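# Stamp colored boxes on a clipboard form with three arms

## Task

Using each stamp, make one complete print that lies entirely within the form box on the clipboard that matches the stamp's cap color. Self-inking stamps only print when pressed firmly all the way down. When finished, the clipboard must lie flat and face up, with nothing overhanging, resting directly on the furniture surface where the green stamp was at the start. Each stamp must stand upright again directly on the furniture at its own starting spot, not on the clipboard. A box is ruined if its stamp's ink lands on the form outside it, or if its print is smeared or doubled beyond a small slip or twist. Any other box that stray ink reaches is ruined too, but untouched boxes still count. Nothing else may be knocked over.

## Robot and tools

Setup: three i2rt Big YAM arms (arm1, arm2, arm3) share one scene. Each has a five-finger right hand and a wrist camera (arm1_cam_wrist, arm2_cam_wrist, arm3_cam_wrist). Two fixed room cameras, room_a and room_b, also watch. Foot (base_link) poses in the scene frame, in metres: arm1 at (+1.188, +0.070, +0.830); arm2 at (+0.018, -0.059, +0.947); arm3 at (-1.196, +0.000, +0.858). Each foot's +x is its forward direction; arm1 and arm2 face roughly +y, arm3 roughly -y. A hand reaches about 1.07 m from its joint1 axis.

Frames: the scene frame has its origin on the floor with +z up, in metres. The hand point sits 0.045 m in front of the palm. Its local +z runs along straightened fingers, +y points out of the palm, and +x runs across the palm away from the thumb. Straight fingers extend 0.06-0.07 m past the point. A bracket on the little-finger side of the wrist sticks out and can strike things. Printed hand positions can be off, more so at long reach.

Tool move: one action for any subset of arm1/arm2/arm3, plus an optional cameras list. Each arm's entry can hold:
- joints: absolute targets keyed by name. Arm joints are in radians: joint1_rad -2.879..2.879 (base yaw, CCW positive); joint2_rad 0..3.141 (shoulder); joint3_rad 0..3.019 (elbow); joint4_rad -1.692..1.57 (wrist pitch, positive lifts the fingers); joint5_rad -1.57..1.57 (sideways, positive to the arm's right); joint6_rad -2.094..2.094 (roll, clockwise seen from behind positive). Hand values are unitless, -1..1: hand_little, hand_ring, hand_middle, hand_index, hand_thumb_bend (+1 straight/open, -1 curled/closed); hand_thumb_turn (+1 beside the palm, -1 opposite the fingers). Two settings, not motions: hand_force_limit (-1..1, linearly about 0 to 10 N at the fingertip, 15 N for the thumb motors) and hand_speed (-0.96..1; full speed from +0.48 up).
- target: one absolute hand pose for that arm, seven numbers [x, y, z, qw, qx, qy, qz], position in metres in the scene frame and a unit quaternion, same form as the printed hand line. The hand follows a straight line from its current hand_target. When target is used, joints may contain only the hand_ keys, or the call is rejected.
- speed: top hand speed in m/s, 0.002..4.3, default 0.25; rotation is capped at twice that in rad/s.
- min_time_s: 0.1..8 s, the minimum duration of that arm's joint motions.
All arms start together; hand paths in one action finish together and stop after 10 s; an action lasts at most 15 s. Paths do not avoid obstacles or other arms, and hands can lag, drift or overshoot, especially with a nearly straight arm. Fast joint moves can overshoot by about 30 degrees when stretched out.

cameras (in move and wait): list of names, or ["all"], or [] for none. If omitted: all when the move has no action, otherwise none. An unknown name invalidates the call. A move with no action returns the complete state of all robots.

wait: seconds 0..10; runs the scene with no new commands and returns state.
zoom_image: camera name and region [x0, y0, x1, y1] in image pixels, origin top-left, at most 504x504; only cameras in the latest images.
show_instructions: no arguments; shows the reference image.
finished_scene: optional scene 1; ends the scene for good, so the result must hold without the robots.

Reading results: "move" lists robots that got motion; "as last shown" marks an uncommanded robot whose status is "not commanded". hand is the hand pose; hand_target is the pose at current joint targets. Joint velocities (rad/s, arm joints only) read "within noise" at rest. Joint torques are in arm-joint order, with offsets and noise; numbers 3 and 4 wrap at ±28 N m. Status words: "off_target" (resting short of target, maybe still pushing); "time_out" (a joint could not finish; on_its_own shows the kept target); "joint command not followed" / "pose unreachable" / "not_followed" (a safety check withheld targets; a hand target is discarded). hand_stopped_by gives six words for little, ring, middle, index, thumb_bend, thumb_turn: moving, target, force, stalled or fault. The *_load_n values are fingertip loads in newtons, positive when pushed open; a lost grip shows as loads near 0. MOTOR HOT warns of heating; OVER-TEMPERATURE FAULT means that arm went limp; resend keys marked limit_stop_at_motor_heat.

Gripping: a finger motor only starts when its target changes by 0.002 or more, then locks at target or at the force limit. To grip harder, raise hand_force_limit and send a more-closed target; to release, send a more-open one. For soft grips use hand_speed -0.94 or lower. The scene starts with force limit 0 and speed -0.8. With the thumb turned in front (-1), the hand wraps objects 0.035-0.065 m thick.

Cautions: if a move or wait is refused or a stop hits it, the rest of that reply's calls are skipped. Never press two robots hard together or close fingers on another robot's hand. Arms keep pushing after contact, so avoid ramming the table or objects; pressing a stamp needs firm but controlled force. Do not drop or fling things, knock items off the work area or onto the floor, or overload the fingers. Loose objects may occasionally be nudged by outside pushes. While you think, the last command stays active, and stretched or loaded arms heat up.

Each tool is called after "Call:" as name([rows], argument=value, ...), one row to a line, values as JSON.

Reference images:

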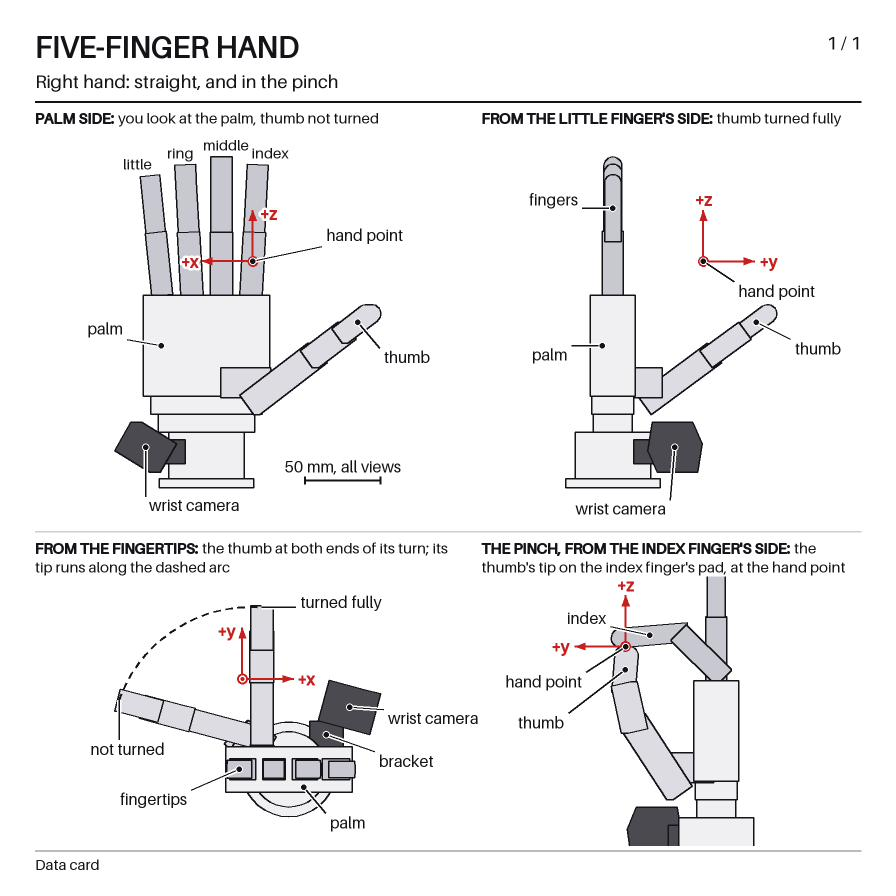

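## Session

Call:
move()

Scene clock: 0.00 s.
Joint torques (N m): no reading
Motor temperatures (°C): arm1=[29 23 26 24 25 24] | arm2=[26 26 27 23 27 26] | arm3=[28 27 29 23 26 27]
Heat: arm1: hottest joint1_rad 29 °C; arm2: hottest joint3_rad 27 °C; arm3: hottest joint3_rad 29 °C.
Joint velocities: within noise
arm1.joint_positions: joint1_rad=-0.771 joint2_rad=+0.603 joint3_rad=+1.424 joint4_rad=-1.624 joint5_rad=+0.051 joint6_rad=-0.801 hand_little=+1.000 hand_ring=+1.000 hand_middle=+1.000 hand_index=+1.000 hand_thumb_turn=+1.000 hand_thumb_bend=+1.000 hand_force_limit=+0.000 hand_speed=-0.800
arm1.joint_status: not commanded
arm1.hand_stopped_by: target,target,target,target,target,target
arm1.little_load_n: 0.0
arm1.ring_load_n: 0.0
arm1.middle_load_n: 0.5
arm1.index_load_n: 0.0
arm1.thumb_bend_load_n: 0.0
arm1.thumb_turn_load_n: 0.0
arm1.hand: x=+1.3001 y=+0.1618 z=+1.2763 quat_wxyz=(-0.259, +0.923, +0.041, +0.280) (m; scene frame)
arm1.hand_target: x=+1.3001 y=+0.1620 z=+1.2831 quat_wxyz=(-0.266, +0.920, +0.041, +0.286) (m; scene frame)
arm1.hand_status: not commanded
arm2.joint_positions: joint1_rad=+0.324 joint2_rad=+0.620 joint3_rad=+1.386 joint4_rad=-1.524 joint5_rad=-0.089 joint6_rad=-1.582 hand_little=+1.000 hand_ring=+1.000 hand_middle=+1.000 hand_index=+1.000 hand_thumb_turn=+1.000 hand_thumb_bend=+1.000 hand_force_limit=+0.000 hand_speed=-0.800
arm2.joint_status: not commanded
arm2.hand_stopped_by: target,target,target,target,target,target
arm2.little_load_n: 0.0
arm2.ring_load_n: 0.0
arm2.middle_load_n: 0.0
arm2.index_load_n: 0.0
arm2.thumb_bend_load_n: 0.0
arm2.thumb_turn_load_n: 0.0
arm2.hand: x=-0.0104 y=+0.1512 z=+1.4070 quat_wxyz=(-0.348, +0.506, +0.766, +0.190) (m; scene frame)
arm2.hand_target: x=-0.0104 y=+0.1515 z=+1.4181 quat_wxyz=(-0.358, +0.502, +0.762, +0.197) (m; scene frame)
arm2.hand_status: not commanded
arm3.joint_positions: joint1_rad=-0.880 joint2_rad=+0.621 joint3_rad=+1.361 joint4_rad=-1.625 joint5_rad=+0.146 joint6_rad=-1.401 hand_little=+1.000 hand_ring=+1.000 hand_middle=+1.000 hand_index=+1.000 hand_thumb_turn=+1.000 hand_thumb_bend=+1.000 hand_force_limit=+0.000 hand_speed=-0.800
arm3.joint_status: not commanded
arm3.hand_stopped_by: target,target,target,target,target,target
arm3.little_load_n: 0.0
arm3.ring_load_n: 0.0
arm3.middle_load_n: 0.0
arm3.index_load_n: 0.0
arm3.thumb_bend_load_n: 0.0
arm3.thumb_turn_load_n: 0.0
arm3.hand: x=-1.3774 y=-0.0426 z=+1.2961 quat_wxyz=(+0.334, +0.215, -0.915, +0.077) (m; scene frame)
arm3.hand_target: x=-1.3774 y=-0.0426 z=+1.3031 quat_wxyz=(+0.342, +0.214, -0.912, +0.081) (m; scene frame)
arm3.hand_status: not commanded
pictures: arm1_cam_wrist, arm2_cam_wrist, arm3_cam_wrist, room_a, room_b

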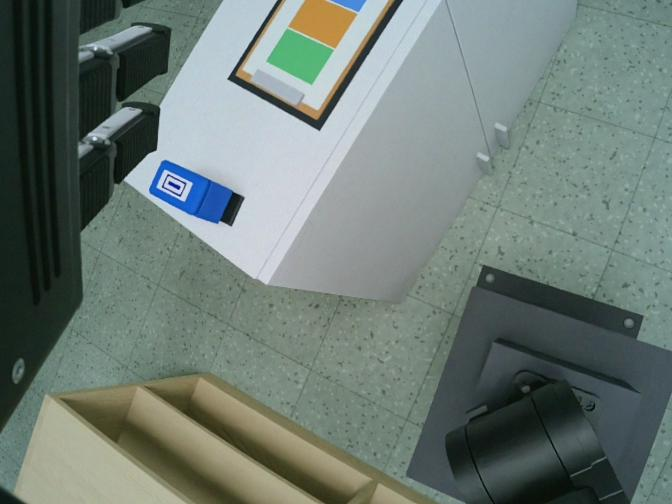

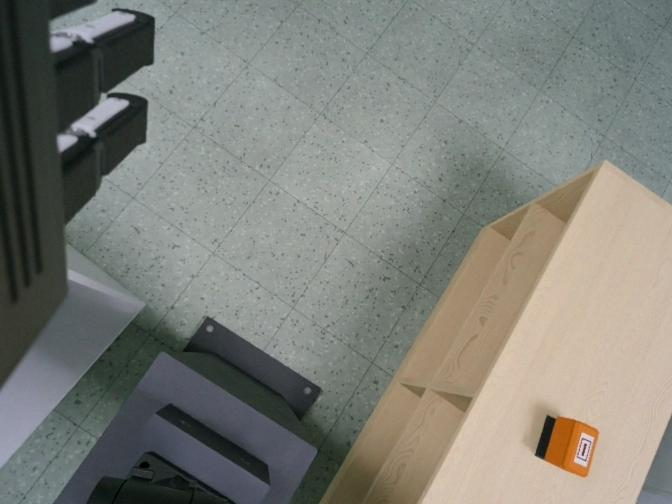

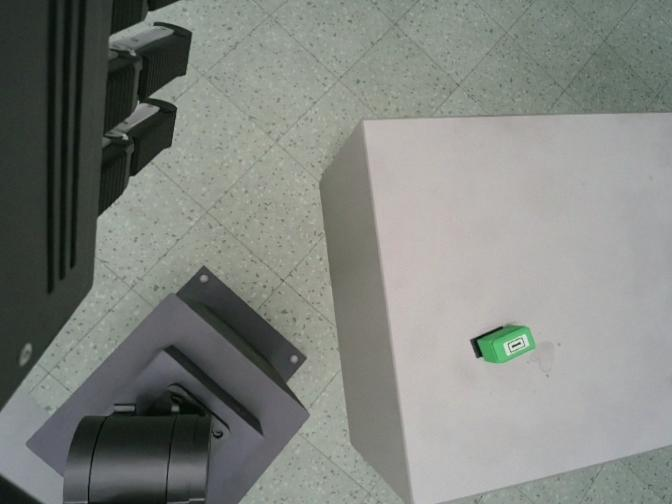

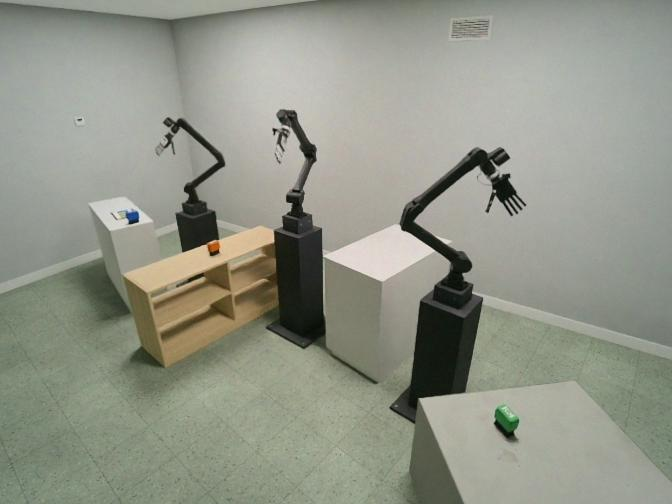

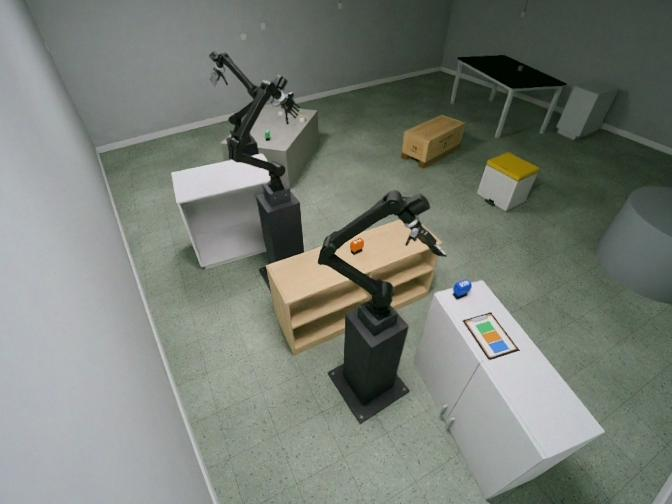

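Call:
zoom_image(camera="arm1_cam_wrist", region=[120, 0, 480, 270])

Call:
zoom_image(camera="arm2_cam_wrist", region=[500, 380, 640, 504])

Call:
zoom_image(camera="arm3_cam_wrist", region=[430, 280, 590, 400])

Call:
zoom_image(camera="room_b", region=[320, 220, 620, 500])

Call:
zoom_image(camera="room_a", region=[400, 370, 650, 504])

Scaled by 1.400 from the camera's image (finer frame: 960x720).

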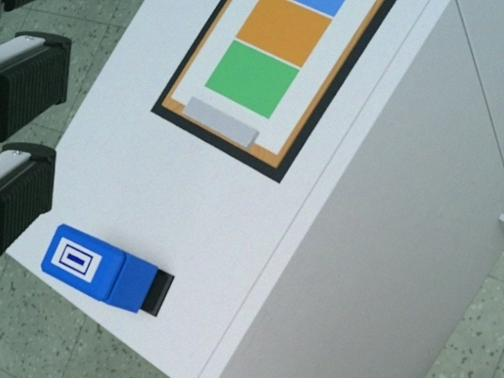

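Scaled by 3.600 from the camera's image (finer frame: 960x720).

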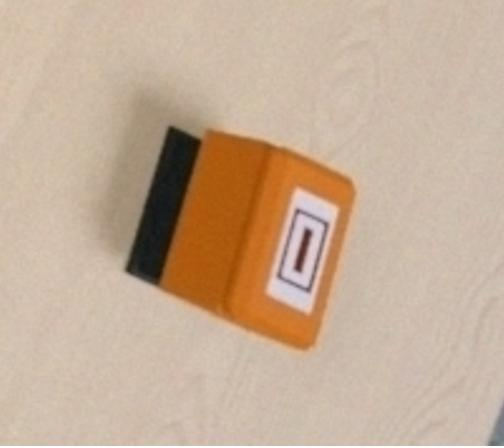

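Scaled by 3.150 from the camera's image (finer frame: 960x720).

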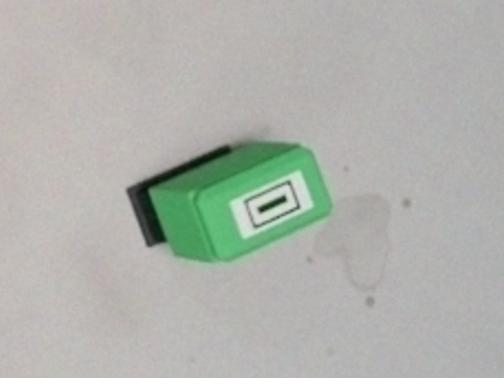

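Scaled by 1.680 from the camera's image (finer frame: 960x720).

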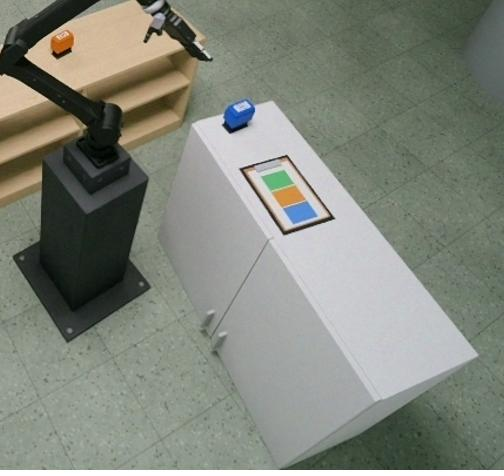

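Scaled by 2.016 from the camera's image (finer frame: 960x720).

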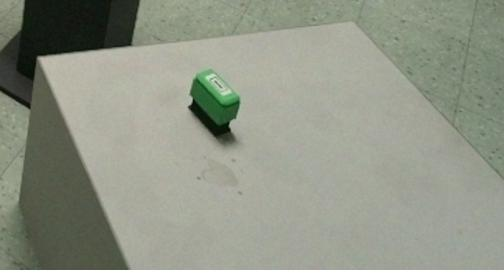

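Call:
zoom_image(camera="room_b", region=[140, 60, 400, 280])

Call:
zoom_image(camera="room_a", region=[240, 100, 480, 400])

Call:
zoom_image(camera="room_a", region=[80, 180, 300, 370])

Scaled by 1.938 from the camera's image (finer frame: 960x720).

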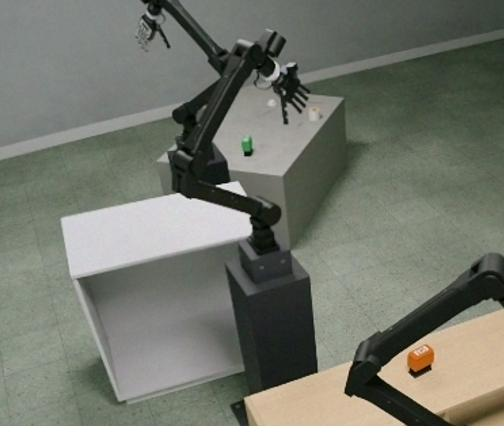

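Scaled by 1.680 from the camera's image (finer frame: 960x720).

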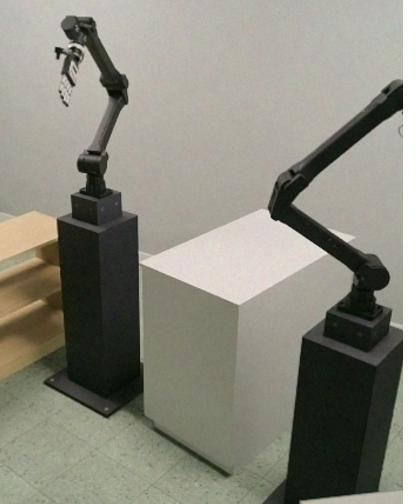

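Scaled by 2.291 from the camera's image (finer frame: 960x720).

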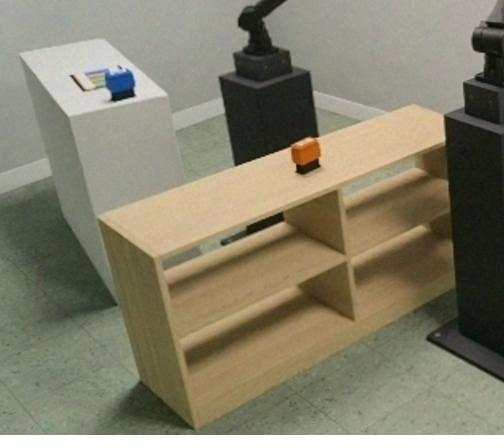

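Call:
move(arm1={"target":[1.40,0.444,1.14,-0.219,0.746,0.607,0.1625],"speed":0.25}, cameras=["arm1_cam_wrist"])

Scene clock: 29.80 s.
Joint torques (N m): arm1=[0.5 -7 12.15 1.47 -0.41 0.05] | arm2=[-1.03 3.25 8.98 1.73 0 0.03] | arm3=[0.56 1.79 9.63 0.98 0.04 -0.02]
Motor temperatures (°C): arm1=[29 24 30 24 25 24] | arm2=[26 26 32 24 27 26] | arm3=[28 27 31 24 26 27]
Heat: arm1: hottest joint3_rad 30 °C; arm2: hottest joint3_rad 32 °C; arm3: hottest joint3_rad 31 °C.
move: arm1 off_target
Joint velocities: within noise
arm1.joint_positions: joint1_rad=-0.593 joint2_rad=+1.172 joint3_rad=+1.280 joint4_rad=-1.245 joint5_rad=-0.288 joint6_rad=-1.787 hand_little=+1.000 hand_ring=+1.000 hand_middle=+1.000 hand_index=+1.000 hand_thumb_turn=+1.000 hand_thumb_bend=+1.000 hand_force_limit=+0.000 hand_speed=-0.800
arm1.joint_status: not commanded
arm1.hand_stopped_by: target,target,target,target,target,target
arm1.little_load_n: 0.0
arm1.ring_load_n: 0.0
arm1.middle_load_n: 0.0
arm1.index_load_n: 0.0
arm1.thumb_bend_load_n: 0.0
arm1.thumb_turn_load_n: 0.0
arm1.hand: x=+1.3972 y=+0.4291 z=+1.1206 quat_wxyz=(-0.210, +0.759, +0.599, +0.144)
arm1.hand_target: x=+1.3995 y=+0.4432 z=+1.1399 quat_wxyz=(-0.219, +0.746, +0.607, +0.163)
arm1.hand_status: off_target (0.025 m and 2.9 deg from the pose sent, 0.329 m and 70.6 deg at the start)
arm2, arm3: as last shown
arm3.ring_load_n: 0.5
arm1_cam_wrist: T_world_to_cam=[[0.99945, -0.02187, -0.0249, -1.36155], [-0.02091, -0.99904, 0.03838, 0.4107], [-0.02571, -0.03784, -0.99895, 1.28435]] pos_world=[1.40241, 0.42913, 1.23334]

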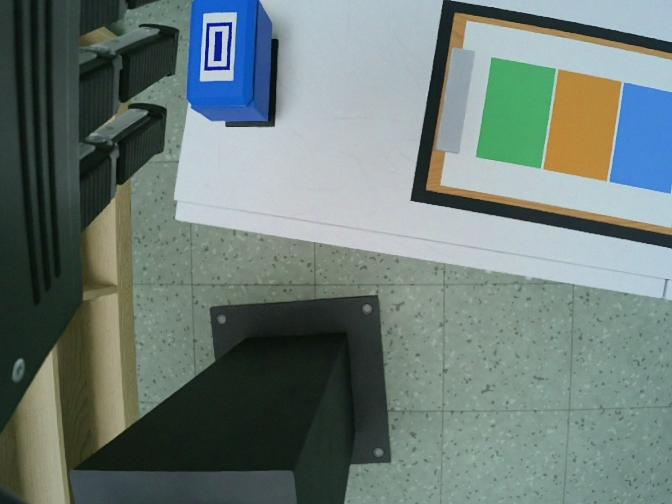

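Call:
move(arm1={"target":[1.40,0.494,1.06,-0.219,0.746,0.607,0.1625],"speed":0.25}, cameras=["arm1_cam_wrist","room_b","room_a"])

Call:
zoom_image(camera="room_b", region=[380, 200, 620, 440])

Scene clock: 39.87 s.
Joint torques (N m): arm1=[0.56 -9.64 8.54 2.02 -0.14 0.28] | arm2=[-1.14 2.9 8.84 1.87 -0.01 0.07] | arm3=[0.56 1.79 9.63 0.98 0.04 -0.02]
Motor temperatures (°C): arm1=[29 24 31 24 25 24] | arm2=[26 26 33 24 27 26] | arm3=[28 27 31 24 26 27]
Heat: arm1: hottest joint3_rad 31 °C; arm2: hottest joint3_rad 33 °C; arm3: hottest joint3_rad 31 °C.
move: arm1 done
Joint velocities: within noise
arm1.joint_positions: joint1_rad=-0.529 joint2_rad=+1.286 joint3_rad=+1.203 joint4_rad=-1.010 joint5_rad=-0.264 joint6_rad=-1.750 hand_little=+1.000 hand_ring=+1.000 hand_middle=+1.000 hand_index=+1.000 hand_thumb_turn=+1.000 hand_thumb_bend=+1.000 hand_force_limit=+0.000 hand_speed=-0.800
arm1.joint_status: not commanded
arm1.hand_stopped_by: target,target,target,target,target,target
arm1.little_load_n: 0.0
arm1.ring_load_n: 0.0
arm1.middle_load_n: 0.0
arm1.index_load_n: 0.0
arm1.thumb_bend_load_n: 0.0
arm1.thumb_turn_load_n: 0.0
arm1.hand: x=+1.4022 y=+0.4878 z=+1.0592 quat_wxyz=(-0.216, +0.748, +0.608, +0.158)
arm1.hand_target: x=+1.4000 y=+0.4939 z=+1.0600 quat_wxyz=(-0.219, +0.746, +0.607, +0.162)
arm1.hand_status: done (0.007 m and 0.7 deg from the pose sent, 0.089 m and 2.8 deg at the start)
arm2, arm3: as last shown
arm3.little_load_n: 0.5
arm3.ring_load_n: 0.0
pictures: arm1_cam_wrist, room_a, room_b
arm1_cam_wrist: T_world_to_cam=[[0.99999, 0.00032, -0.00379, -1.40067], [0.00036, -0.99994, 0.01142, 0.47097], [-0.00379, -0.01142, -0.99993, 1.18271]] pos_world=[1.40497, 0.48488, 1.17193]

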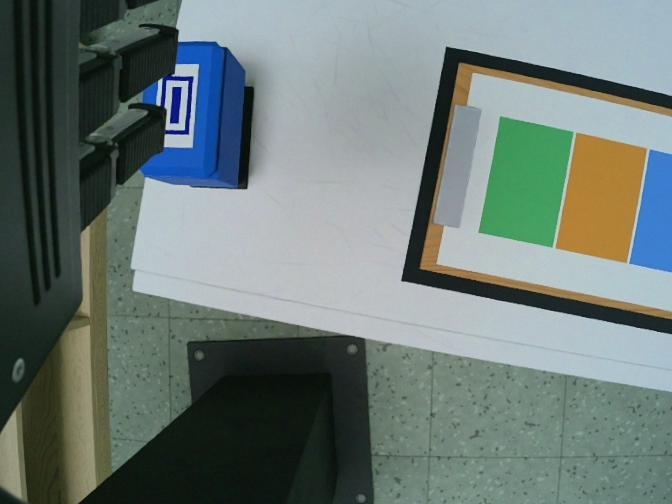

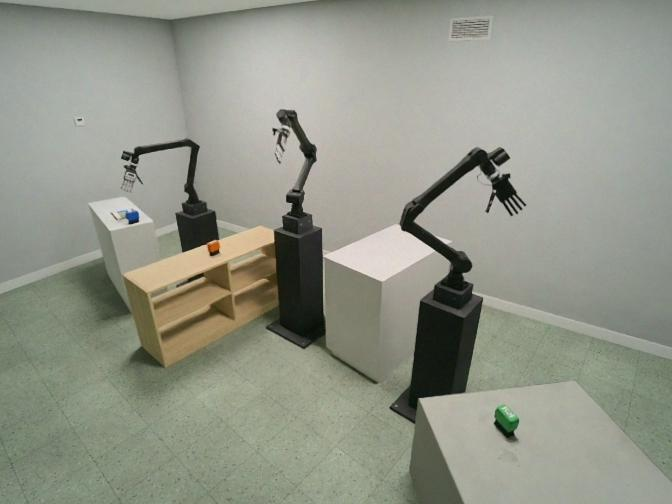

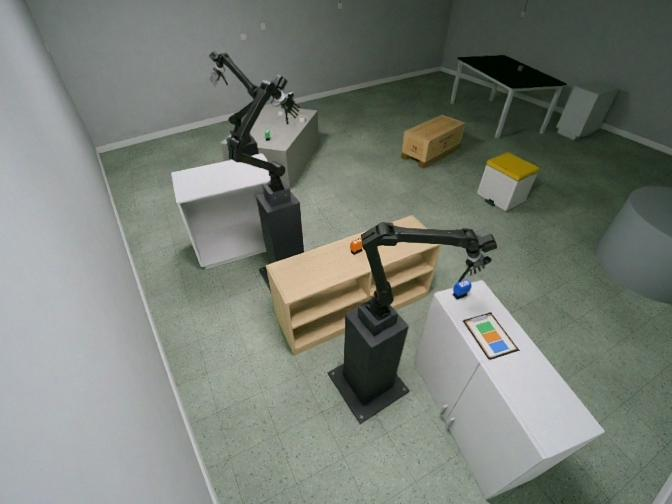

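Scaled by 2.100 from the camera's image (finer frame: 960x720).

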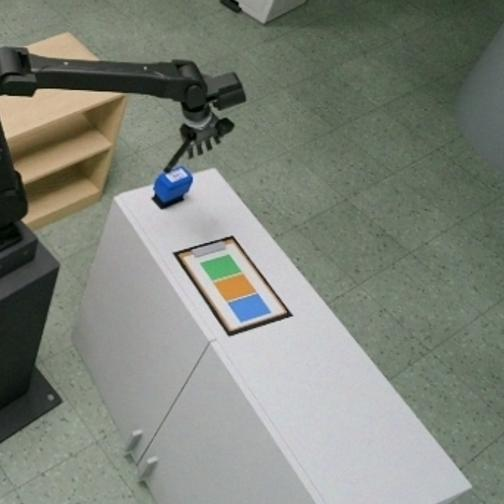

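Call:
move(arm1={"target":[1.60,0.494,1.06,-0.219,0.746,0.607,0.1625],"speed":0.25}, cameras=["arm1_cam_wrist"])

Scene clock: 119.33 s.
Joint torques (N m): arm1=[-0.44 -13.92 11.97 0.77 -0.47 0.07] | arm2=[-0.97 3.08 8.92 1.68 0.02 0.05] | arm3=[0.56 1.79 9.63 0.98 0.04 -0.02]
Motor temperatures (°C): arm1=[29 26 35 24 25 24] | arm2=[26 26 37 24 27 26] | arm3=[28 26 34 24 26 27]
Heat: arm1: hottest joint3_rad 35 °C; arm2: hottest joint3_rad 37 °C; arm3: hottest joint3_rad 34 °C.
move: arm1 off_target
Joint velocities: within noise
arm1.joint_positions: joint1_rad=-0.872 joint2_rad=+1.598 joint3_rad=+1.506 joint4_rad=-1.120 joint5_rad=-0.411 joint6_rad=-2.072 hand_little=+1.000 hand_ring=+1.000 hand_middle=+1.000 hand_index=+1.000 hand_thumb_turn=+1.000 hand_thumb_bend=+1.000 hand_force_limit=+0.000 hand_speed=-0.800
arm1.joint_status: not commanded
arm1.hand_stopped_by: target,target,target,target,target,target
arm1.little_load_n: 0.0
arm1.ring_load_n: 0.0
arm1.middle_load_n: 0.0
arm1.index_load_n: 0.0
arm1.thumb_bend_load_n: 0.0
arm1.thumb_turn_load_n: -0.5
arm1.hand: x=+1.5890 y=+0.4857 z=+1.0488 quat_wxyz=(-0.218, +0.751, +0.604, +0.153)
arm1.hand_target: x=+1.5995 y=+0.4936 z=+1.0599 quat_wxyz=(-0.219, +0.746, +0.607, +0.163)
arm1.hand_status: off_target (0.018 m and 1.3 deg from the pose sent, 0.198 m and 0.7 deg at the start)
arm2, arm3: as last shown
arm3.little_load_n: 0.0
arm1_cam_wrist: T_world_to_cam=[[0.99982, -0.00647, -0.0178, -1.56925], [-0.00623, -0.99988, 0.01394, 0.47674], [-0.01789, -0.01383, -0.99974, 1.19641]] pos_world=[1.59334, 0.48307, 1.16152]

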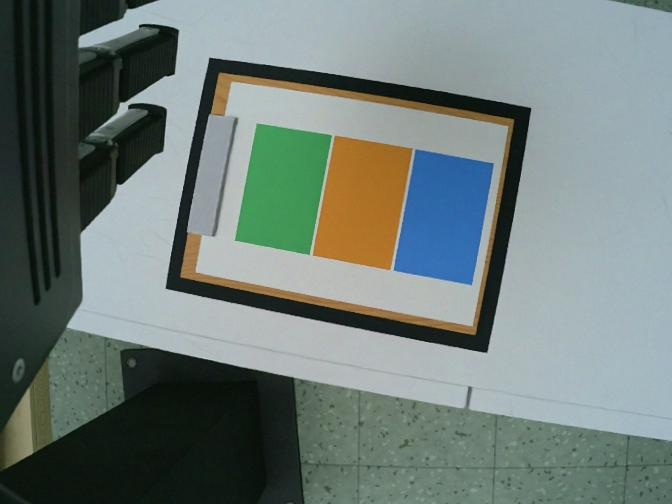

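Call:
move(arm1={"target":[1.486,0.534,0.975,-0.4122,0.757,0.4967,-0.1007],"speed":0.25}, cameras=["arm1_cam_wrist"])

Call:
zoom_image(camera="arm1_cam_wrist", region=[180, 100, 500, 400])

Scene clock: 129.17 s.
Joint torques (N m): arm1=[0.79 -16.32 10.81 0.01 -0.89 0.25] | arm2=[-0.97 2.26 8.96 1.65 -0.01 0.02] | arm3=[0.56 1.79 9.63 0.98 0.04 -0.02]
Motor temperatures (°C): arm1=[29 26 38 24 25 24] | arm2=[26 26 37 24 27 26] | arm3=[28 26 34 24 26 27]
Heat: arm1: hottest joint3_rad 38 °C; arm2: hottest joint3_rad 37 °C; arm3: hottest joint3_rad 34 °C.
move: arm1 off_target
Joint velocities: within noise
arm1.joint_positions: joint1_rad=-0.857 joint2_rad=+1.819 joint3_rad=+1.555 joint4_rad=-1.358 joint5_rad=-0.884 joint6_rad=-1.952 hand_little=+1.000 hand_ring=+1.000 hand_middle=+1.000 hand_index=+1.000 hand_thumb_turn=+1.000 hand_thumb_bend=+1.000 hand_force_limit=+0.000 hand_speed=-0.800
arm1.joint_status: not commanded
arm1.hand_stopped_by: target,target,target,target,target,target
arm1.little_load_n: 0.0
arm1.ring_load_n: 0.0
arm1.middle_load_n: 0.0
arm1.index_load_n: 0.0
arm1.thumb_bend_load_n: 0.0
arm1.thumb_turn_load_n: 0.0
arm1.hand: x=+1.4837 y=+0.5216 z=+0.9688 quat_wxyz=(-0.411, +0.759, +0.494, -0.102)
arm1.hand_target: x=+1.4857 y=+0.5338 z=+0.9751 quat_wxyz=(-0.412, +0.757, +0.497, -0.100)
arm1.hand_status: off_target (0.014 m and 0.5 deg from the pose sent, 0.136 m and 38.8 deg at the start)
arm2, arm3: as last shown
arm1_cam_wrist: T_world_to_cam=[[0.76701, -0.00733, -0.64159, -0.51503], [-0.00522, -0.99997, 0.00519, 0.52014], [-0.64161, -0.00063, -0.76703, 1.80821]] pos_world=[1.55791, 0.51749, 1.05381]

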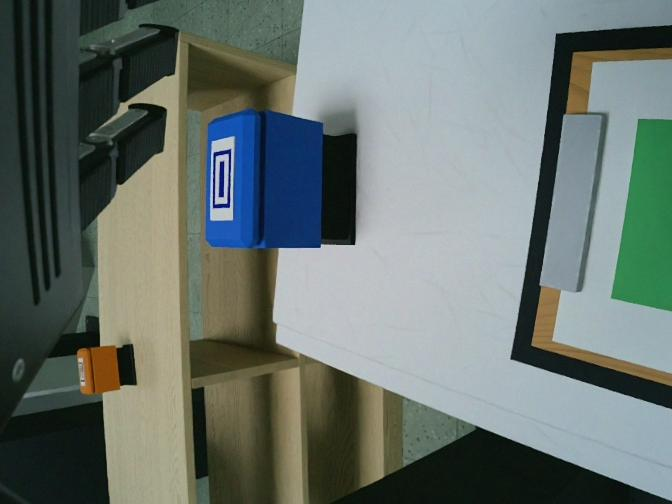

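Scaled by 1.575 from the camera's image (finer frame: 960x720).

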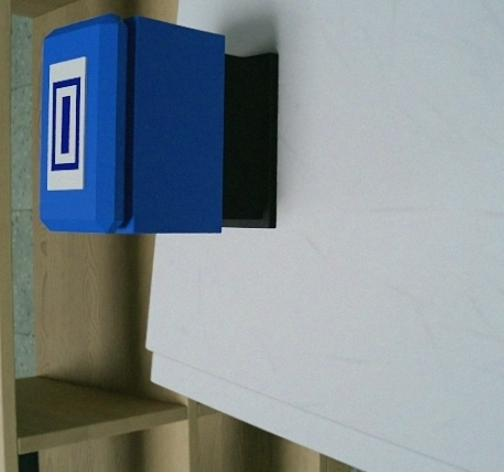

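Call:
move(arm1={"target":[1.322,0.53,1.0,-0.3632,0.6069,0.5487,0.4461],"speed":0.25,"joints":{"hand_thumb_turn":-1.0,"hand_speed":-0.2}}, cameras=["arm1_cam_wrist","room_b"])

Scene clock: 142.93 s.
Joint torques (N m): arm1=[1.03 -6.83 7.24 2.99 0.11 0.06] | arm2=[-1.03 2.67 9.02 1.65 0.06 0.07] | arm3=[0.56 1.79 9.63 0.98 0.04 -0.02]
Motor temperatures (°C): arm1=[29 27 37 24 25 24] | arm2=[26 26 37 24 27 26] | arm3=[28 26 34 24 26 27]
Heat: arm1: hottest joint3_rad 37 °C; arm2: hottest joint3_rad 37 °C; arm3: hottest joint3_rad 34 °C.
move: arm1 done
Joint velocities: within noise
arm1.joint_positions: joint1_rad=-0.256 joint2_rad=+1.123 joint3_rad=+0.528 joint4_rad=+0.227 joint5_rad=-0.023 joint6_rad=-1.602 hand_little=+1.000 hand_ring=+1.000 hand_middle=+1.000 hand_index=+1.000 hand_thumb_turn=-1.000 hand_thumb_bend=+1.000 hand_force_limit=+0.000 hand_speed=-0.200
arm1.joint_status: all done
arm1.hand_stopped_by: target,target,target,target,target,target
arm1.little_load_n: 0.0
arm1.ring_load_n: 0.0
arm1.middle_load_n: 0.0
arm1.index_load_n: 0.0
arm1.thumb_bend_load_n: 0.0
arm1.thumb_turn_load_n: 0.0
arm1.hand: x=+1.3273 y=+0.5281 z=+0.9960 quat_wxyz=(-0.359, +0.617, +0.545, +0.440)
arm1.hand_target: x=+1.3221 y=+0.5300 z=+1.0001 quat_wxyz=(-0.363, +0.607, +0.549, +0.446)
arm1.hand_status: done (0.007 m and 1.5 deg from the pose sent, 0.165 m and 66.6 deg at the start)
arm2, arm3: as last shown
arm1_cam_wrist: T_world_to_cam=[[0.96671, -0.09069, 0.23927, -1.47587], [0.06965, -0.80652, -0.58709, 0.91401], [0.24623, 0.58421, -0.77335, 0.24772]] pos_world=[1.30208, 0.4586, 1.08132]

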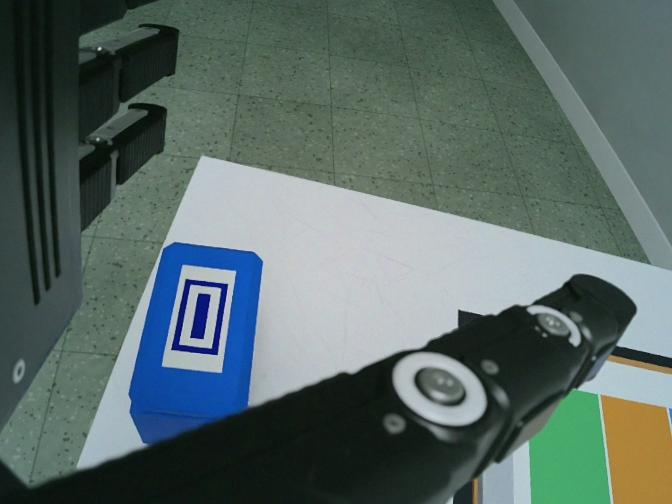

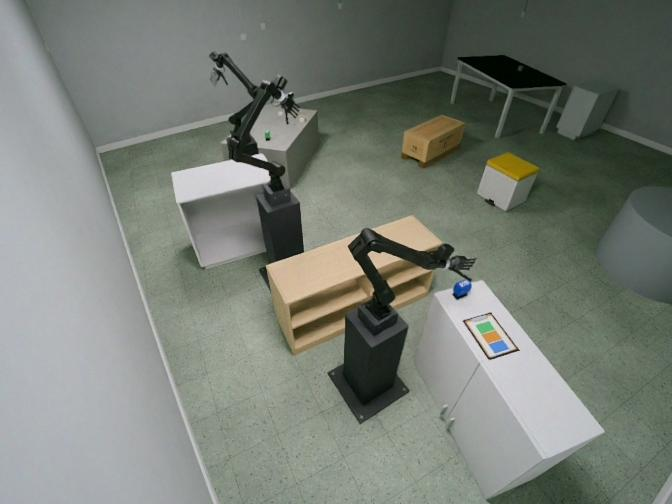

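Call:
move(arm1={"target":[1.322,0.54,0.925,-0.3632,0.6069,0.5487,0.4461],"speed":0.2}, cameras=["arm1_cam_wrist"])

Call:
zoom_image(camera="arm1_cam_wrist", region=[0, 100, 400, 500])

Scene clock: 152.50 s.
Joint torques (N m): arm1=[1.26 -6.48 6.06 2.97 0.09 0.08] | arm2=[-0.73 2.73 9.1 1.66 -0.01 0.04] | arm3=[0.56 1.79 9.63 0.99 0.04 -0.02]
Motor temperatures (°C): arm1=[29 27 37 24 25 24] | arm2=[26 26 37 24 27 26] | arm3=[28 26 34 24 26 27]
Heat: arm1: hottest joint3_rad 37 °C; arm2: hottest joint3_rad 37 °C; arm3: hottest joint3_rad 34 °C.
move: arm1 done
Joint velocities: within noise
arm1.joint_positions: joint1_rad=-0.247 joint2_rad=+1.351 joint3_rad=+0.448 joint4_rad=+0.550 joint5_rad=-0.014 joint6_rad=-1.602 hand_little=+1.000 hand_ring=+1.000 hand_middle=+1.000 hand_index=+1.000 hand_thumb_turn=-1.000 hand_thumb_bend=+1.000 hand_force_limit=+0.000 hand_speed=-0.200
arm1.joint_status: not commanded
arm1.hand_stopped_by: target,target,target,target,target,target
arm1.little_load_n: 0.0
arm1.ring_load_n: 0.0
arm1.middle_load_n: 0.0
arm1.index_load_n: 0.0
arm1.thumb_bend_load_n: 0.0
arm1.thumb_turn_load_n: 0.5
arm1.hand: x=+1.3273 y=+0.5369 z=+0.9277 quat_wxyz=(-0.362, +0.613, +0.543, +0.445)
arm1.hand_target: x=+1.3219 y=+0.5399 z=+0.9250 quat_wxyz=(-0.363, +0.607, +0.549, +0.446)
arm1.hand_status: done (0.007 m and 0.9 deg from the pose sent, 0.072 m and 1.5 deg at the start)
arm2, arm3: as last shown
arm1_cam_wrist: T_world_to_cam=[[0.9654, -0.09291, 0.24368, -1.45999], [0.07423, -0.79785, -0.59827, 0.88069], [0.25, 0.59566, -0.76334, 0.16921]] pos_world=[1.30179, 0.46622, 1.01183]

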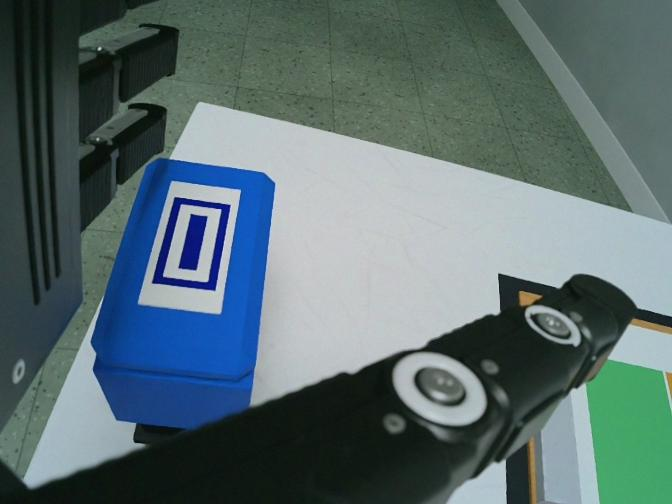

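Scaled by 1.260 from the camera's image (finer frame: 960x720).

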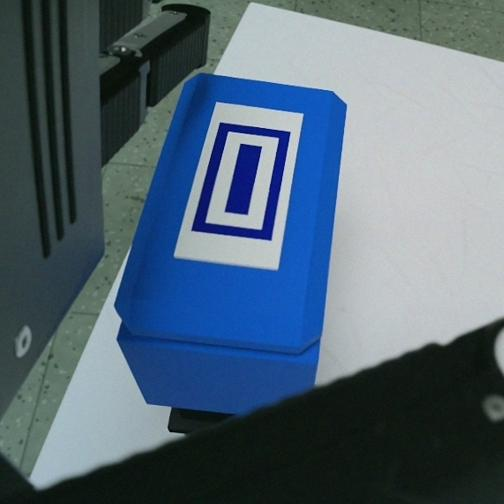

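Call:
move(arm1={"target":[1.3096,0.580,0.922,-0.3434,0.6302,0.5217,0.4616],"speed":0.2}, cameras=["arm1_cam_wrist"])

Scene clock: 159.07 s.
Joint torques (N m): arm1=[0.62 -8 8.61 2.59 0.17 0.26] | arm2=[-0.79 2.78 8.91 1.74 0.02 0.02] | arm3=[0.56 1.79 9.63 0.99 0.04 -0.02]
Motor temperatures (°C): arm1=[29 26 37 25 25 24] | arm2=[26 26 37 24 27 26] | arm3=[28 26 34 24 26 27]
Heat: arm1: hottest joint3_rad 37 °C; arm2: hottest joint3_rad 37 °C; arm3: hottest joint3_rad 34 °C.
move: arm1 off_target
Joint velocities: within noise
arm1.joint_positions: joint1_rad=-0.149 joint2_rad=+1.467 joint3_rad=+0.525 joint4_rad=+0.557 joint5_rad=+0.156 joint6_rad=-1.558 hand_little=+1.000 hand_ring=+1.000 hand_middle=+1.000 hand_index=+1.000 hand_thumb_turn=-1.000 hand_thumb_bend=+1.000 hand_force_limit=+0.000 hand_speed=-0.200
arm1.joint_status: not commanded
arm1.hand_stopped_by: target,target,target,target,target,target
arm1.little_load_n: 0.0
arm1.ring_load_n: 0.0
arm1.middle_load_n: 0.0
arm1.index_load_n: 0.0
arm1.thumb_bend_load_n: 0.0
arm1.thumb_turn_load_n: 0.0
arm1.hand: x=+1.3131 y=+0.5628 z=+0.9129 quat_wxyz=(-0.331, +0.634, +0.529, +0.456)
arm1.hand_target: x=+1.3092 y=+0.5792 z=+0.9222 quat_wxyz=(-0.344, +0.630, +0.522, +0.461)
arm1.hand_status: off_target (0.020 m and 1.8 deg from the pose sent, 0.047 m and 4.2 deg at the start)
arm2, arm3: as last shown
arm2.ring_load_n: 0.5
arm1_cam_wrist: T_world_to_cam=[[0.95139, -0.15948, 0.26348, -1.40241], [0.02194, -0.81822, -0.57448, 0.95188], [0.3072, 0.55234, -0.77495, 0.10596]] pos_world=[1.28081, 0.49668, 0.99845]

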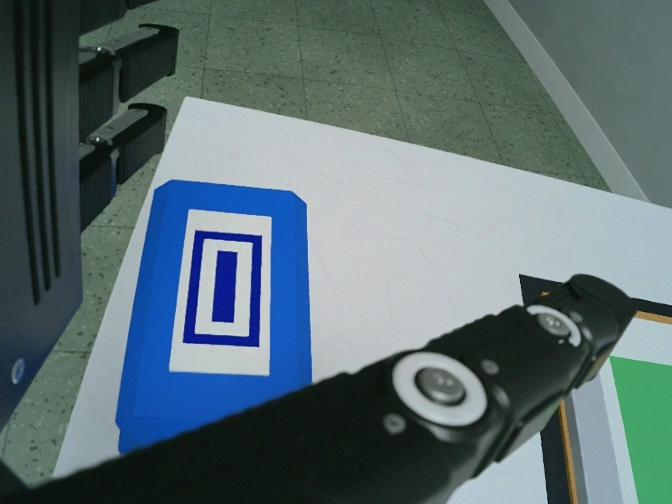

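Call:
move(arm1={"target":[1.308,0.592,0.885,-0.3434,0.6302,0.5217,0.4616],"speed":0.1}, cameras=["arm1_cam_wrist"])

Scene clock: 162.73 s.
Joint torques (N m): arm1=[0.73 -9.58 7.45 2.95 0.18 0.26] | arm2=[-0.67 3.72 8.84 1.68 0 0.02] | arm3=[0.56 1.79 9.63 0.98 0.04 -0.02]
Motor temperatures (°C): arm1=[29 26 37 25 25 24] | arm2=[26 26 37 24 27 26] | arm3=[28 26 34 24 26 27]
Heat: arm1: hottest joint3_rad 37 °C; arm2: hottest joint3_rad 37 °C; arm3: hottest joint3_rad 34 °C.
move: arm1 off_target
Joint velocities: within noise
arm1.joint_positions: joint1_rad=-0.144 joint2_rad=+1.611 joint3_rad=+0.541 joint4_rad=+0.680 joint5_rad=+0.164 joint6_rad=-1.554 hand_little=+1.000 hand_ring=+1.000 hand_middle=+1.000 hand_index=+1.000 hand_thumb_turn=-1.000 hand_thumb_bend=+1.000 hand_force_limit=+0.000 hand_speed=-0.200
arm1.joint_status: not commanded
arm1.hand_stopped_by: target,target,target,target,target,target
arm1.little_load_n: 0.0
arm1.ring_load_n: -0.5
arm1.middle_load_n: 0.0
arm1.index_load_n: 0.0
arm1.thumb_bend_load_n: 0.0
arm1.thumb_turn_load_n: 0.5
arm1.hand: x=+1.3135 y=+0.5752 z=+0.8772 quat_wxyz=(-0.329, +0.637, +0.528, +0.455)
arm1.hand_target: x=+1.3077 y=+0.5912 z=+0.8853 quat_wxyz=(-0.343, +0.630, +0.522, +0.461)
arm1.hand_status: off_target (0.019 m and 2.1 deg from the pose sent, 0.041 m and 1.8 deg at the start)
arm2.joint_positions: joint1_rad=+0.324 joint2_rad=+0.620 joint3_rad=+1.386 joint4_rad=-1.524 joint5_rad=-0.089 joint6_rad=-1.582 hand_little=+1.000 hand_ring=+1.000 hand_middle=+1.000 hand_index=+1.000 hand_thumb_turn=+1.000 hand_thumb_bend=+1.000 hand_force_limit=+0.000 hand_speed=-0.800
arm2.joint_status: not commanded
arm2.hand_stopped_by: target,target,target,target,target,target
arm2.little_load_n: 0.0
arm2.ring_load_n: 0.0
arm2.middle_load_n: 0.0
arm2.index_load_n: 0.0
arm2.thumb_bend_load_n: 0.0
arm2.thumb_turn_load_n: 0.0
arm2.hand: x=-0.0104 y=+0.1512 z=+1.4070 quat_wxyz=(-0.348, +0.506, +0.766, +0.190)
arm2.hand_target: x=-0.0104 y=+0.1515 z=+1.4181 quat_wxyz=(-0.358, +0.502, +0.762, +0.197)
arm2.hand_status: not commanded
arm3.joint_positions: joint1_rad=-0.880 joint2_rad=+0.621 joint3_rad=+1.361 joint4_rad=-1.625 joint5_rad=+0.146 joint6_rad=-1.401 hand_little=+1.000 hand_ring=+1.000 hand_middle=+1.000 hand_index=+1.000 hand_thumb_turn=+1.000 hand_thumb_bend=+1.000 hand_force_limit=+0.000 hand_speed=-0.800
arm3.joint_status: not commanded
arm3.hand_stopped_by: target,target,target,target,target,target
arm3.little_load_n: 0.0
arm3.ring_load_n: 0.0
arm3.middle_load_n: 0.0
arm3.index_load_n: 0.0
arm3.thumb_bend_load_n: 0.0
arm3.thumb_turn_load_n: 0.0
arm3.hand: x=-1.3774 y=-0.0426 z=+1.2961 quat_wxyz=(+0.334, +0.215, -0.915, +0.077)
arm3.hand_target: x=-1.3774 y=-0.0426 z=+1.3031 quat_wxyz=(+0.342, +0.214, -0.912, +0.081)
arm3.hand_status: not commanded
arm1_cam_wrist: T_world_to_cam=[[0.95101, -0.16193, 0.26336, -1.38947], [0.01804, -0.82134, -0.57016, 0.94464], [0.30863, 0.54698, -0.77818, 0.07534]] pos_world=[1.28111, 0.50966, 0.96315]

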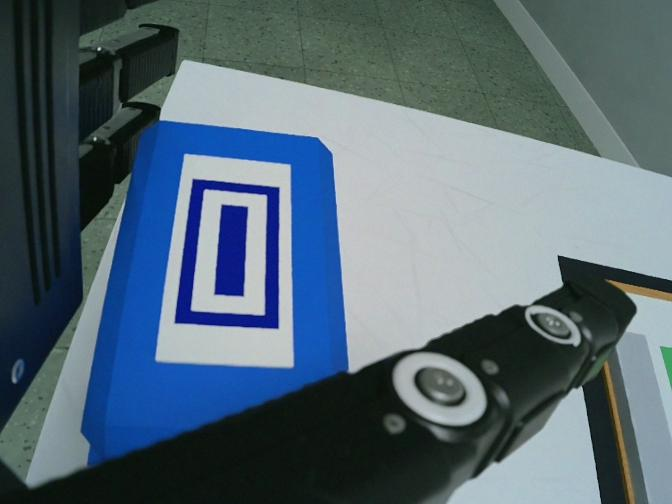

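Call:
move(arm1={"target":[1.302,0.5925,0.840,-0.3434,0.6302,0.5217,0.4616],"speed":0.08}, cameras=["arm1_cam_wrist"])

Scene clock: 167.60 s.
Joint torques (N m): arm1=[1.26 -9.05 5.75 2.56 -0.14 0.23] | arm2=[-0.67 2.9 8.91 1.76 0.01 0.05] | arm3=[0.56 1.79 9.63 0.98 0.04 -0.02]
Motor temperatures (°C): arm1=[29 26 37 25 25 24] | arm2=[26 26 37 24 27 26] | arm3=[28 26 34 24 26 27]
Heat: arm1: hottest joint3_rad 37 °C; arm2: hottest joint3_rad 37 °C; arm3: hottest joint3_rad 34 °C.
move: arm1 off_target
Joint velocities: within noise
arm1.joint_positions: joint1_rad=-0.129 joint2_rad=+1.755 joint3_rad=+0.541 joint4_rad=+0.849 joint5_rad=+0.189 joint6_rad=-1.550 hand_little=+1.000 hand_ring=+1.000 hand_middle=+1.000 hand_index=+1.000 hand_thumb_turn=-1.000 hand_thumb_bend=+1.000 hand_force_limit=+0.000 hand_speed=-0.200
arm1.joint_status: not commanded
arm1.hand_stopped_by: target,target,target,target,target,target
arm1.little_load_n: 0.0
arm1.ring_load_n: 0.0
arm1.middle_load_n: 0.0
arm1.index_load_n: 0.0
arm1.thumb_bend_load_n: 0.0
arm1.thumb_turn_load_n: -1.5
arm1.hand: x=+1.3109 y=+0.5808 z=+0.8447 quat_wxyz=(-0.333, +0.633, +0.521, +0.466)
arm1.hand_target: x=+1.3018 y=+0.5918 z=+0.8400 quat_wxyz=(-0.343, +0.630, +0.522, +0.461)
arm1.hand_status: off_target (0.015 m and 1.3 deg from the pose sent, 0.043 m and 2.1 deg at the start)
arm2, arm3: as last shown
arm1_cam_wrist: T_world_to_cam=[[0.94762, -0.17732, 0.26566, -1.3661], [0.0146, -0.80682, -0.59062, 0.9441], [0.31907, 0.56356, -0.76197, 0.0108]] pos_world=[1.27731, 0.51339, 0.92876]

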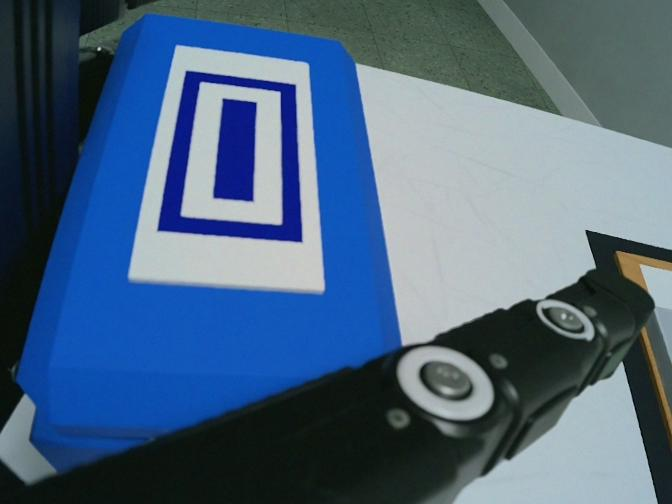

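Call:
move(arm1={"target":[1.302,0.5915,0.880,-0.3434,0.6302,0.5217,0.4616],"speed":0.1})

Call:
move(arm1={"target":[1.2975,0.583,0.880,-0.3434,0.6302,0.5217,0.4616],"speed":0.1}, cameras=["arm1_cam_wrist"])

Scene clock: 174.50 s.
Joint torques (N m): arm1=[1.03 -12.4 6.91 1.78 -0.04 0.21] | arm2=[-0.38 3.14 8.95 1.77 -0.05 0.06] | arm3=[0.56 1.79 9.63 0.99 0.04 -0.02]
Motor temperatures (°C): arm1=[29 26 36 25 25 24] | arm2=[26 26 37 24 27 26] | arm3=[28 26 34 24 26 27]
Heat: arm1: hottest joint3_rad 36 °C; arm2: hottest joint3_rad 37 °C; arm3: hottest joint3_rad 34 °C.
move: arm1 off_target
Joint velocities: within noise
arm1.joint_positions: joint1_rad=-0.127 joint2_rad=+1.655 joint3_rad=+0.541 joint4_rad=+0.728 joint5_rad=+0.184 joint6_rad=-1.549 hand_little=+1.000 hand_ring=+1.000 hand_middle=+1.000 hand_index=+1.000 hand_thumb_turn=-1.000 hand_thumb_bend=+1.000 hand_force_limit=+0.000 hand_speed=-0.200
arm1.joint_status: not commanded
arm1.hand_stopped_by: target,target,target,target,target,target
arm1.little_load_n: 0.0
arm1.ring_load_n: 0.0
arm1.middle_load_n: 0.0
arm1.index_load_n: 0.0
arm1.thumb_bend_load_n: 0.0
arm1.thumb_turn_load_n: 0.0
arm1.hand: x=+1.3084 y=+0.5772 z=+0.8663 quat_wxyz=(-0.329, +0.636, +0.527, +0.458)
arm1.hand_target: x=+1.3019 y=+0.5909 z=+0.8801 quat_wxyz=(-0.343, +0.630, +0.522, +0.461)
arm1.hand_status: off_target (0.021 m and 2.0 deg from the pose sent, 0.038 m and 1.3 deg at the start)
arm2, arm3: as last shown
arm3.index_load_n: -0.5
pictures: none

Scene clock: 175.47 s.
Joint torques (N m): arm1=[0.73 -12.81 5.04 2.14 0.17 0.24] | arm2=[-0.56 2.73 8.96 1.83 0 0.01] | arm3=[0.56 1.79 9.63 0.98 0.04 -0.02]
Motor temperatures (°C): arm1=[29 26 36 25 25 24] | arm2=[26 26 37 24 27 26] | arm3=[28 26 34 24 26 27]
Heat: arm1: hottest joint3_rad 36 °C; arm2: hottest joint3_rad 37 °C; arm3: hottest joint3_rad 34 °C.
move: arm1 off_target
Joint velocities: within noise
arm1.joint_positions: joint1_rad=-0.117 joint2_rad=+1.647 joint3_rad=+0.541 joint4_rad=+0.728 joint5_rad=+0.190 joint6_rad=-1.545 hand_little=+1.000 hand_ring=+1.000 hand_middle=+1.000 hand_index=+1.000 hand_thumb_turn=-1.000 hand_thumb_bend=+1.000 hand_force_limit=+0.000 hand_speed=-0.200
arm1.joint_status: not commanded
arm1.hand_stopped_by: target,target,target,target,target,target
arm1.little_load_n: 0.0
arm1.ring_load_n: 0.0
arm1.middle_load_n: 0.0
arm1.index_load_n: 0.0
arm1.thumb_bend_load_n: 0.0
arm1.thumb_turn_load_n: 0.5
arm1.hand: x=+1.3043 y=+0.5786 z=+0.8704 quat_wxyz=(-0.332, +0.634, +0.526, +0.459)
arm1.hand_target: x=+1.2975 y=+0.5829 z=+0.8798 quat_wxyz=(-0.343, +0.630, +0.522, +0.461)
arm1.hand_status: off_target (0.013 m and 1.4 deg from the pose sent, 0.018 m and 2.0 deg at the start)
arm2, arm3: as last shown
arm2.ring_load_n: -0.5
arm3.index_load_n: 0.5
arm1_cam_wrist: T_world_to_cam=[[0.95039, -0.16525, 0.26356, -1.37582], [0.01948, -0.81397, -0.58058, 0.94669], [0.31047, 0.55691, -0.77036, 0.0561]] pos_world=[1.27171, 0.51198, 0.95545]

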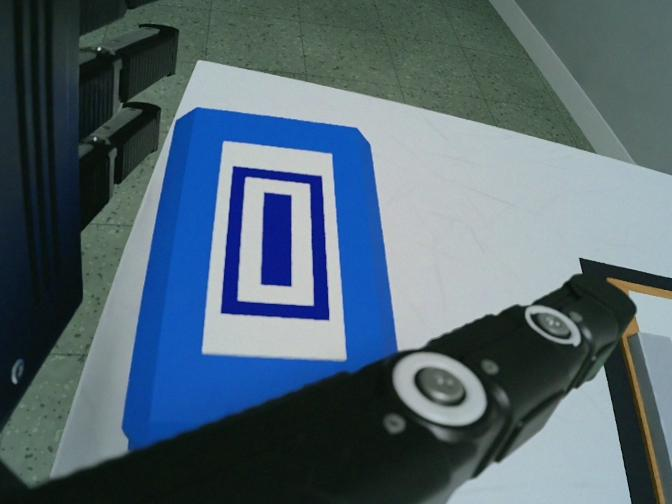

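Call:
move(arm1={"target":[1.298,0.568,0.880,-0.3434,0.6302,0.5217,0.4616],"speed":0.1})

Scene clock: 177.87 s.
Joint torques (N m): arm1=[0.73 -12.1 4.19 2.58 0.06 0.24] | arm2=[-0.85 3.14 8.88 1.68 0.02 0.02] | arm3=[0.56 1.79 9.63 0.98 0.04 -0.02]
Motor temperatures (°C): arm1=[29 26 36 25 25 24] | arm2=[26 26 37 24 27 26] | arm3=[28 26 34 24 26 27]
Heat: arm1: hottest joint3_rad 36 °C; arm2: hottest joint3_rad 37 °C; arm3: hottest joint3_rad 34 °C.
move: arm1 done
Joint velocities: within noise
arm1.joint_positions: joint1_rad=-0.117 joint2_rad=+1.620 joint3_rad=+0.510 joint4_rad=+0.728 joint5_rad=+0.190 joint6_rad=-1.545 hand_little=+1.000 hand_ring=+1.000 hand_middle=+1.000 hand_index=+1.000 hand_thumb_turn=-1.000 hand_thumb_bend=+1.000 hand_force_limit=+0.000 hand_speed=-0.200
arm1.joint_status: not commanded
arm1.hand_stopped_by: target,target,target,target,target,target
arm1.little_load_n: 0.0
arm1.ring_load_n: 0.0
arm1.middle_load_n: 0.0
arm1.index_load_n: 0.0
arm1.thumb_bend_load_n: 0.0
arm1.thumb_turn_load_n: 0.0
arm1.hand: x=+1.3038 y=+0.5669 z=+0.8715 quat_wxyz=(-0.331, +0.635, +0.527, +0.458)
arm1.hand_target: x=+1.2981 y=+0.5681 z=+0.8798 quat_wxyz=(-0.343, +0.630, +0.522, +0.461)
arm1.hand_status: done (0.010 m and 1.6 deg from the pose sent, 0.016 m and 1.4 deg at the start)
arm2, arm3: as last shown
arm2.ring_load_n: 0.0
arm3.index_load_n: 0.0
pictures: none

Call:
move(arm1={"target":[1.298,0.569,0.836,-0.3434,0.6302,0.5217,0.4616],"speed":0.08}, cameras=["arm1_cam_wrist"])

Scene clock: 179.77 s.
Joint torques (N m): arm1=[1.03 -9.99 3.44 2.88 0.15 0.23] | arm2=[-0.85 2.9 8.96 1.83 0.01 0.03] | arm3=[0.56 1.79 9.63 0.98 0.04 -0.02]
Motor temperatures (°C): arm1=[29 26 36 25 25 24] | arm2=[26 26 37 24 27 26] | arm3=[28 26 34 24 26 27]
Heat: arm1: hottest joint3_rad 36 °C; arm2: hottest joint3_rad 37 °C; arm3: hottest joint3_rad 34 °C.
move: arm1 done
Joint velocities: within noise
arm1.joint_positions: joint1_rad=-0.117 joint2_rad=+1.753 joint3_rad=+0.502 joint4_rad=+0.893 joint5_rad=+0.190 joint6_rad=-1.545 hand_little=+1.000 hand_ring=+1.000 hand_middle=+1.000 hand_index=+1.000 hand_thumb_turn=-1.000 hand_thumb_bend=+1.000 hand_force_limit=+0.000 hand_speed=-0.200
arm1.joint_status: not commanded
arm1.hand_stopped_by: target,target,target,target,target,target
arm1.little_load_n: 0.0
arm1.ring_load_n: 0.0
arm1.middle_load_n: 0.0
arm1.index_load_n: 0.0
arm1.thumb_bend_load_n: 0.0
arm1.thumb_turn_load_n: 0.0
arm1.hand: x=+1.3044 y=+0.5689 z=+0.8414 quat_wxyz=(-0.339, +0.630, +0.521, +0.465)
arm1.hand_target: x=+1.2980 y=+0.5689 z=+0.8361 quat_wxyz=(-0.343, +0.630, +0.522, +0.461)
arm1.hand_status: done (0.008 m and 0.6 deg from the pose sent, 0.036 m and 1.6 deg at the start)
arm2, arm3: as last shown
arm1_cam_wrist: T_world_to_cam=[[0.95035, -0.17056, 0.26026, -1.36396], [0.0196, -0.80193, -0.5971, 0.9288], [0.31055, 0.57255, -0.75878, 0.0204]] pos_world=[1.27171, 0.50052, 0.92505]

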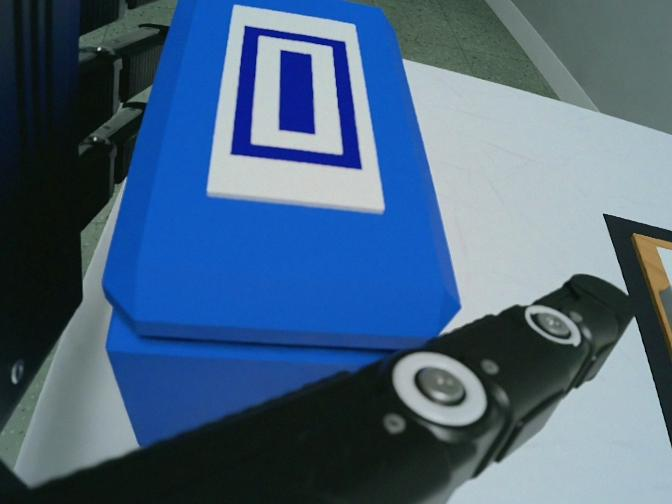

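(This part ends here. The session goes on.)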